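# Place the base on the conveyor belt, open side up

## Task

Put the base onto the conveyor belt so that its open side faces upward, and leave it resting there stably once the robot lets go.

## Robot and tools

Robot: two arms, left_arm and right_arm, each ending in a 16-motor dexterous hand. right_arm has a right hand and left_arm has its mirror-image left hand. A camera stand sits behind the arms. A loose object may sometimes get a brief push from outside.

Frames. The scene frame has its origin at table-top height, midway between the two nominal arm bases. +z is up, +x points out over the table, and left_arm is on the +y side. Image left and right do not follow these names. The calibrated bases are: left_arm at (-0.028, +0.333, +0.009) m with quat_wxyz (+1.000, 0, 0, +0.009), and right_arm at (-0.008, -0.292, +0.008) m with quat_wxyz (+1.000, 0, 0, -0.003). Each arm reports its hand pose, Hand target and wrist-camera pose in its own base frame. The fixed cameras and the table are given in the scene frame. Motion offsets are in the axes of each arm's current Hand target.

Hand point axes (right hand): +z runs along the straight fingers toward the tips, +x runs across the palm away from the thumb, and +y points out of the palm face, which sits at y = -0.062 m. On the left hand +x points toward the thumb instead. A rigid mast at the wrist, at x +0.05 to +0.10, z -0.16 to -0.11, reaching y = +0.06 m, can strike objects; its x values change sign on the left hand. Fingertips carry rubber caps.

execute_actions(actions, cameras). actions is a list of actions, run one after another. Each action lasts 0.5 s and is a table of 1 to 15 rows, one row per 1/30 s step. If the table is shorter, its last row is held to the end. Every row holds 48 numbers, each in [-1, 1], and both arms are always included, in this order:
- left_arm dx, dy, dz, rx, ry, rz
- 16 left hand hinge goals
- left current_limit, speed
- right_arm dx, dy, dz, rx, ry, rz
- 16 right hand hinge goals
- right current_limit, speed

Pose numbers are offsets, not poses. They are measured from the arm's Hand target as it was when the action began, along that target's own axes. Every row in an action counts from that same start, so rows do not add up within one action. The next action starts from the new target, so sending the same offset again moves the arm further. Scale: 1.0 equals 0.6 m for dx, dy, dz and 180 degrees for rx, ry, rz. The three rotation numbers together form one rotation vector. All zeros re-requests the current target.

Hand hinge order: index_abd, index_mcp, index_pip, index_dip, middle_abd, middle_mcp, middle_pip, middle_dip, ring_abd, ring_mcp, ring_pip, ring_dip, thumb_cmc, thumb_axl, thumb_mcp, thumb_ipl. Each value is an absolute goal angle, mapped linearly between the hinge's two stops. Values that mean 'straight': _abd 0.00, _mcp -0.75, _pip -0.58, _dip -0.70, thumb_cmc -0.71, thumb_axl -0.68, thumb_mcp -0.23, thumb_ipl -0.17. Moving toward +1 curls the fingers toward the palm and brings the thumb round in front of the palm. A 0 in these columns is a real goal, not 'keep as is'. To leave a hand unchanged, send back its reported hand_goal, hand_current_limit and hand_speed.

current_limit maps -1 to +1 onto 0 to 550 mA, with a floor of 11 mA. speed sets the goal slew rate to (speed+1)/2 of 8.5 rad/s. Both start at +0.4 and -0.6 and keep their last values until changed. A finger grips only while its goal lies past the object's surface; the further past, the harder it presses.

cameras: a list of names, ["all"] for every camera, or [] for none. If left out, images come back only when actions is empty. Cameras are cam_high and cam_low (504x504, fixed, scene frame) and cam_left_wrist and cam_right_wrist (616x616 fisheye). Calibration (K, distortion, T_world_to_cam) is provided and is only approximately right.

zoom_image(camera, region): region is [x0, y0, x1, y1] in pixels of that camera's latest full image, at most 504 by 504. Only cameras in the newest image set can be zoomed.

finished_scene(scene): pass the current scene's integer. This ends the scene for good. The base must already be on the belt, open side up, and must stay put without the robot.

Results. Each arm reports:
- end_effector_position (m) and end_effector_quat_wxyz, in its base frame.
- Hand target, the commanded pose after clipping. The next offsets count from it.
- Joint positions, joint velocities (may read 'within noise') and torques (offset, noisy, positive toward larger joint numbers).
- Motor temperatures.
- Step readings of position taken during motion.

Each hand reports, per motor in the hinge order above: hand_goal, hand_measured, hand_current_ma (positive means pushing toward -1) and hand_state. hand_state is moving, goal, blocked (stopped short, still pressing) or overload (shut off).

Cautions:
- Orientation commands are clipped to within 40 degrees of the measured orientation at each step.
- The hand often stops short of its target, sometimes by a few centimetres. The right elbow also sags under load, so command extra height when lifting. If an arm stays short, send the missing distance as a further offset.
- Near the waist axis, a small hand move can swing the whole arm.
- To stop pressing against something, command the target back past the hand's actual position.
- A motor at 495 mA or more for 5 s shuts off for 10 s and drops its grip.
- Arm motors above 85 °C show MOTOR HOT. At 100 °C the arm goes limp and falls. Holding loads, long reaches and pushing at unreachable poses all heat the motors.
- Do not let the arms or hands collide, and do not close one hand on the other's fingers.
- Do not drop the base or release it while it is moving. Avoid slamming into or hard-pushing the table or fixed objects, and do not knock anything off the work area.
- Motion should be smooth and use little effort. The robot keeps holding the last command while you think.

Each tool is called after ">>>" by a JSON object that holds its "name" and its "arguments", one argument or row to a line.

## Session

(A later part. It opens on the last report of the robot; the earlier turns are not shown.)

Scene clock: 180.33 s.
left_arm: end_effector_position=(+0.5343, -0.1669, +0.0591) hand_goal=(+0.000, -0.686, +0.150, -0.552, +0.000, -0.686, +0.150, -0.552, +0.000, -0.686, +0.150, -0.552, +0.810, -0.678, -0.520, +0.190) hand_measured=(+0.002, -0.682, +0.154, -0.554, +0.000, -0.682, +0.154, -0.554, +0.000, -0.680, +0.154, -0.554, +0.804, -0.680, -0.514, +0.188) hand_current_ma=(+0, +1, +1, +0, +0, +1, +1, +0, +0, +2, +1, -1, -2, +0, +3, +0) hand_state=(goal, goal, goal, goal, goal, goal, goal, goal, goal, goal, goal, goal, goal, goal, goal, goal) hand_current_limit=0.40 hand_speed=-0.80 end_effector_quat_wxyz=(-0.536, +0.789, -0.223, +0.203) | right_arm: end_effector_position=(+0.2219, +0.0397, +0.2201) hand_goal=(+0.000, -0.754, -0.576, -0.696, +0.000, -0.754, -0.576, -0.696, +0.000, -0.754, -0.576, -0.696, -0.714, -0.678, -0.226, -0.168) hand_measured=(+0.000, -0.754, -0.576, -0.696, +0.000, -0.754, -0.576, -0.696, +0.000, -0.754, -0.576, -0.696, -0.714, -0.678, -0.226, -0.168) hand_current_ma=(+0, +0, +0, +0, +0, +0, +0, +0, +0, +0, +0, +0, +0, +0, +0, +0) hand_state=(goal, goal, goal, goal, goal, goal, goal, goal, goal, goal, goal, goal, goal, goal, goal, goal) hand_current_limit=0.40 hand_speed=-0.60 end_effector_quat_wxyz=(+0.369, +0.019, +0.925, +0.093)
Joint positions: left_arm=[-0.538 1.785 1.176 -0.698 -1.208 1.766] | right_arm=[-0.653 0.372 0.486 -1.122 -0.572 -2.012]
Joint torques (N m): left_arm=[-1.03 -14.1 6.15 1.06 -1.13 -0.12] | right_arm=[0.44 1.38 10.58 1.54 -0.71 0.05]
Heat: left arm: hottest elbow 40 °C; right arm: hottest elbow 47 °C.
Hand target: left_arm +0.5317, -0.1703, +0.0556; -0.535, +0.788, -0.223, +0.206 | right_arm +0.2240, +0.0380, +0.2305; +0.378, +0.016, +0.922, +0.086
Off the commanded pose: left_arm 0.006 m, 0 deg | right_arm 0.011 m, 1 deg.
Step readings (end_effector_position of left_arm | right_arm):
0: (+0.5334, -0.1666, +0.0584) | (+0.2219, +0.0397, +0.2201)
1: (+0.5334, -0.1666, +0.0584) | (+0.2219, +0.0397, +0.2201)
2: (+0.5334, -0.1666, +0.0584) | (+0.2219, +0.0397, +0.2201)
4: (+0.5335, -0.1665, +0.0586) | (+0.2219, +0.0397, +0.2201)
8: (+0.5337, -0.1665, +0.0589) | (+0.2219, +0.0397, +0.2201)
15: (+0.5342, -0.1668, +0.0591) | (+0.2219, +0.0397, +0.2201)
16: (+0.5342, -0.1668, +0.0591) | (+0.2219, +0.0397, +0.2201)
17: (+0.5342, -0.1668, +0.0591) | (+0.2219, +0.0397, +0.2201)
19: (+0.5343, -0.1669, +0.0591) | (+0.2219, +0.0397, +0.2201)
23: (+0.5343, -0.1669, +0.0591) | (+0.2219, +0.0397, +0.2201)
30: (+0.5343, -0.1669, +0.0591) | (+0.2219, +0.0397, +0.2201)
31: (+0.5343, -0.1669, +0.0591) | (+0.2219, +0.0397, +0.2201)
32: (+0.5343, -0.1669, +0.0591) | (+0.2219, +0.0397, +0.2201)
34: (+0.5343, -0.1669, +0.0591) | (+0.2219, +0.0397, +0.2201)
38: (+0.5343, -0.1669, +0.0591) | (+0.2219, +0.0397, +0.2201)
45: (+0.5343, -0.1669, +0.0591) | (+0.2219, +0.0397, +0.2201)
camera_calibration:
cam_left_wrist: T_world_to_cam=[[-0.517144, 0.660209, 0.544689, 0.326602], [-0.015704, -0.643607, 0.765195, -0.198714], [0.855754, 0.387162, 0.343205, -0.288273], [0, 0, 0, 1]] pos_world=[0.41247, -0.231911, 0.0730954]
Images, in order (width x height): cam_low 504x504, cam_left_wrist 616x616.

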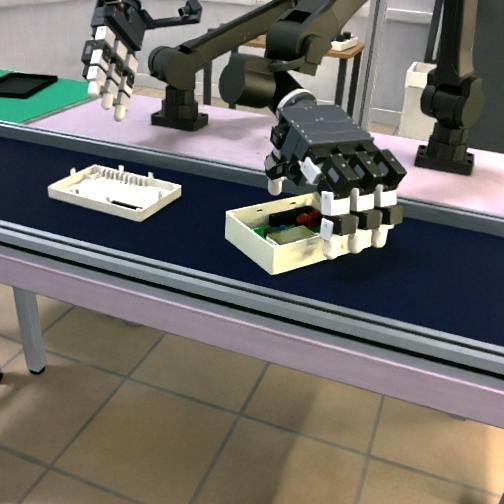

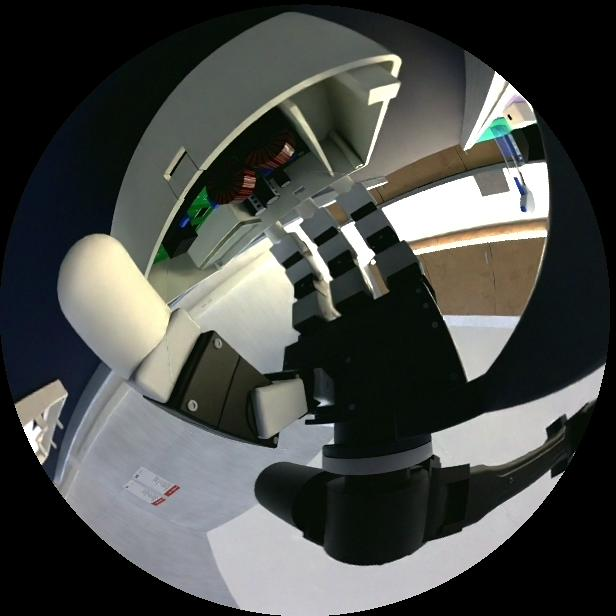

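Released cleanly. Raise.

>>> {"name": "execute_actions", "arguments": {
  "actions": [
    [[0,-0.0376,-0.0137,0,0,0,0,-0.685,0.12,-0.551,0,-0.685,0.12,-0.551,0,-0.685,0.12,-0.551,0.81,-0.678,-0.55,0.19,0.4,-0.8,0,0,0,0,0,0,0,-0.754,-0.576,-0.696,0,-0.754,-0.576,-0.696,0,-0.754,-0.576,-0.696,-0.714,-0.678,-0.226,-0.168,0.4,-0.6]],
    [[0,-0.0564,-0.0205,0,0,0,0,-0.685,0.12,-0.551,0,-0.685,0.12,-0.551,0,-0.685,0.12,-0.551,0.81,-0.678,-0.55,0.19,0.4,-0.8,0,0,0,0,0,0,0,-0.754,-0.576,-0.696,0,-0.754,-0.576,-0.696,0,-0.754,-0.576,-0.696,-0.714,-0.678,-0.226,-0.168,0.4,-0.6]],
    [[0,-0.0564,-0.0205,0,0,0,0,-0.685,0.12,-0.551,0,-0.685,0.12,-0.551,0,-0.685,0.12,-0.551,0.81,-0.678,-0.55,0.19,0.4,-0.8,0,0,0,0,0,0,0,-0.754,-0.576,-0.696,0,-0.754,-0.576,-0.696,0,-0.754,-0.576,-0.696,-0.714,-0.678,-0.226,-0.168,0.4,-0.6]]
  ],
  "cameras": ["cam_low","cam_high"]
}}

>>> {"name": "zoom_image", "arguments": {
  "camera": "cam_high",
  "region": [180, 80, 340, 240]
}}

>>> {"name": "zoom_image", "arguments": {
  "camera": "cam_low",
  "region": [180, 120, 400, 300]
}}

Scene clock: 186.57 s.
left_arm: end_effector_position=(+0.5134, -0.1544, +0.1363) hand_goal=(+0.000, -0.686, +0.120, -0.552, +0.000, -0.686, +0.120, -0.552, +0.000, -0.686, +0.120, -0.552, +0.810, -0.678, -0.550, +0.190) hand_measured=(+0.002, -0.680, +0.124, -0.554, +0.000, -0.680, +0.124, -0.554, +0.000, -0.680, +0.124, -0.554, +0.804, -0.680, -0.544, +0.188) hand_current_ma=(+0, +2, +1, +0, +0, +2, +1, +0, +0, +2, +1, -1, -2, +0, +3, +0) hand_state=(goal, goal, goal, goal, goal, goal, goal, goal, goal, goal, goal, goal, goal, goal, goal, goal) hand_current_limit=0.40 hand_speed=-0.80 end_effector_quat_wxyz=(-0.539, +0.787, -0.230, +0.193) | right_arm: end_effector_position=(+0.2219, +0.0397, +0.2201) hand_goal=(+0.000, -0.754, -0.576, -0.696, +0.000, -0.754, -0.576, -0.696, +0.000, -0.754, -0.576, -0.696, -0.714, -0.678, -0.226, -0.168) hand_measured=(+0.000, -0.754, -0.576, -0.696, +0.000, -0.754, -0.576, -0.696, +0.000, -0.754, -0.576, -0.696, -0.714, -0.678, -0.226, -0.168) hand_current_ma=(+0, +0, +0, +0, +0, +0, +0, +0, +0, +0, +0, +0, +0, +0, +0, +0) hand_state=(goal, goal, goal, goal, goal, goal, goal, goal, goal, goal, goal, goal, goal, goal, goal, goal) hand_current_limit=0.40 hand_speed=-0.60 end_effector_quat_wxyz=(+0.369, +0.019, +0.925, +0.093)
Joint positions: left_arm=[-0.538 1.638 1.213 -0.908 -1.208 1.766] | right_arm=[-0.653 0.372 0.486 -1.122 -0.572 -2.012]
Joint torques (N m): left_arm=[-0.73 -12.98 10.91 0.39 -1.12 -0.05] | right_arm=[0.26 1.49 10.55 1.5 -0.71 0.03]
Heat: left arm: hottest elbow 40 °C; right arm: hottest elbow 47 °C.
Hand target: left_arm +0.5250, -0.1654, +0.1512; -0.535, +0.788, -0.223, +0.206 | right_arm +0.2240, +0.0380, +0.2305; +0.378, +0.016, +0.922, +0.086
Off the commanded pose: left_arm 0.022 m, 2 deg | right_arm 0.011 m, 1 deg.
Step readings (end_effector_position of left_arm | right_arm):
0: (+0.5343, -0.1669, +0.0591) | (+0.2219, +0.0397, +0.2201)
1: (+0.5343, -0.1669, +0.0591) | (+0.2219, +0.0397, +0.2201)
2: (+0.5342, -0.1668, +0.0593) | (+0.2219, +0.0397, +0.2201)
4: (+0.5327, -0.1659, +0.0603) | (+0.2219, +0.0397, +0.2201)
8: (+0.5302, -0.1645, +0.0678) | (+0.2219, +0.0397, +0.2201)
15: (+0.5293, -0.1639, +0.0757) | (+0.2219, +0.0397, +0.2201)
16: (+0.5291, -0.1638, +0.0756) | (+0.2219, +0.0397, +0.2201)
17: (+0.5278, -0.1630, +0.0758) | (+0.2219, +0.0397, +0.2201)
19: (+0.5242, -0.1609, +0.0780) | (+0.2219, +0.0397, +0.2201)
23: (+0.5196, -0.1581, +0.0917) | (+0.2219, +0.0397, +0.2201)
30: (+0.5169, -0.1565, +0.1027) | (+0.2219, +0.0397, +0.2201)
31: (+0.5165, -0.1562, +0.1026) | (+0.2219, +0.0397, +0.2201)
32: (+0.5154, -0.1556, +0.1028) | (+0.2219, +0.0397, +0.2201)
34: (+0.5128, -0.1540, +0.1048) | (+0.2219, +0.0397, +0.2201)
38: (+0.5108, -0.1528, +0.1185) | (+0.2219, +0.0397, +0.2201)
45: (+0.5143, -0.1549, +0.1365) | (+0.2219, +0.0397, +0.2201)
Images, in order (width x height): cam_high 504x504, cam_low 504x504.

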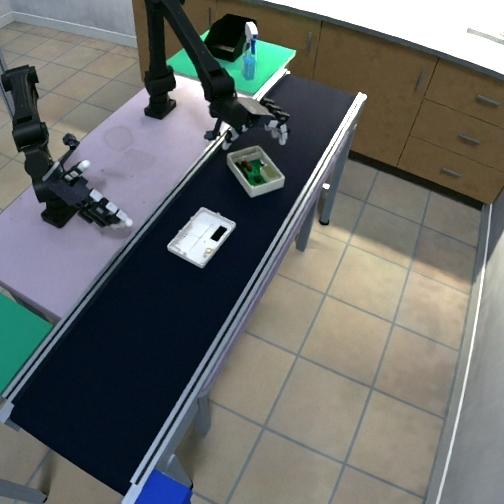

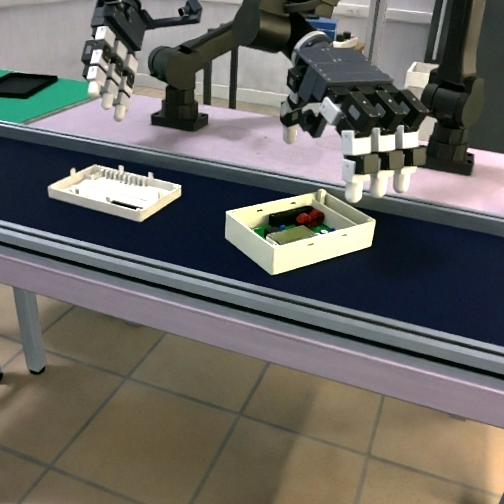

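Scaled by 3.150.

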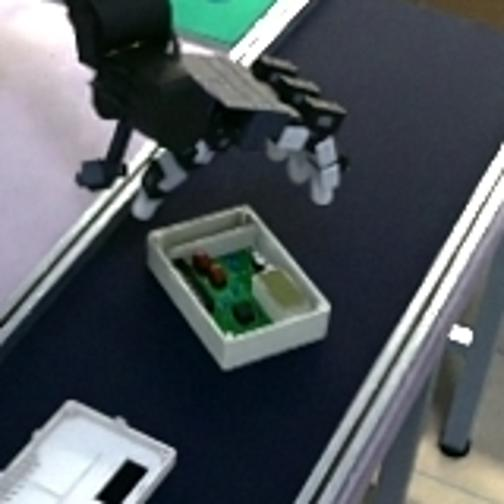

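Scaled by 2.291.

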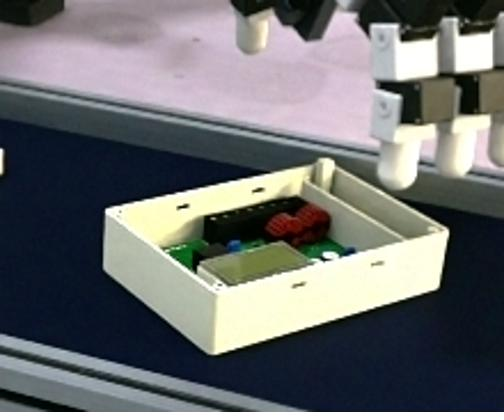

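>>> {"name": "finished_scene", "arguments": {
  "scene": 2
}}

The scene is finished: the task was done.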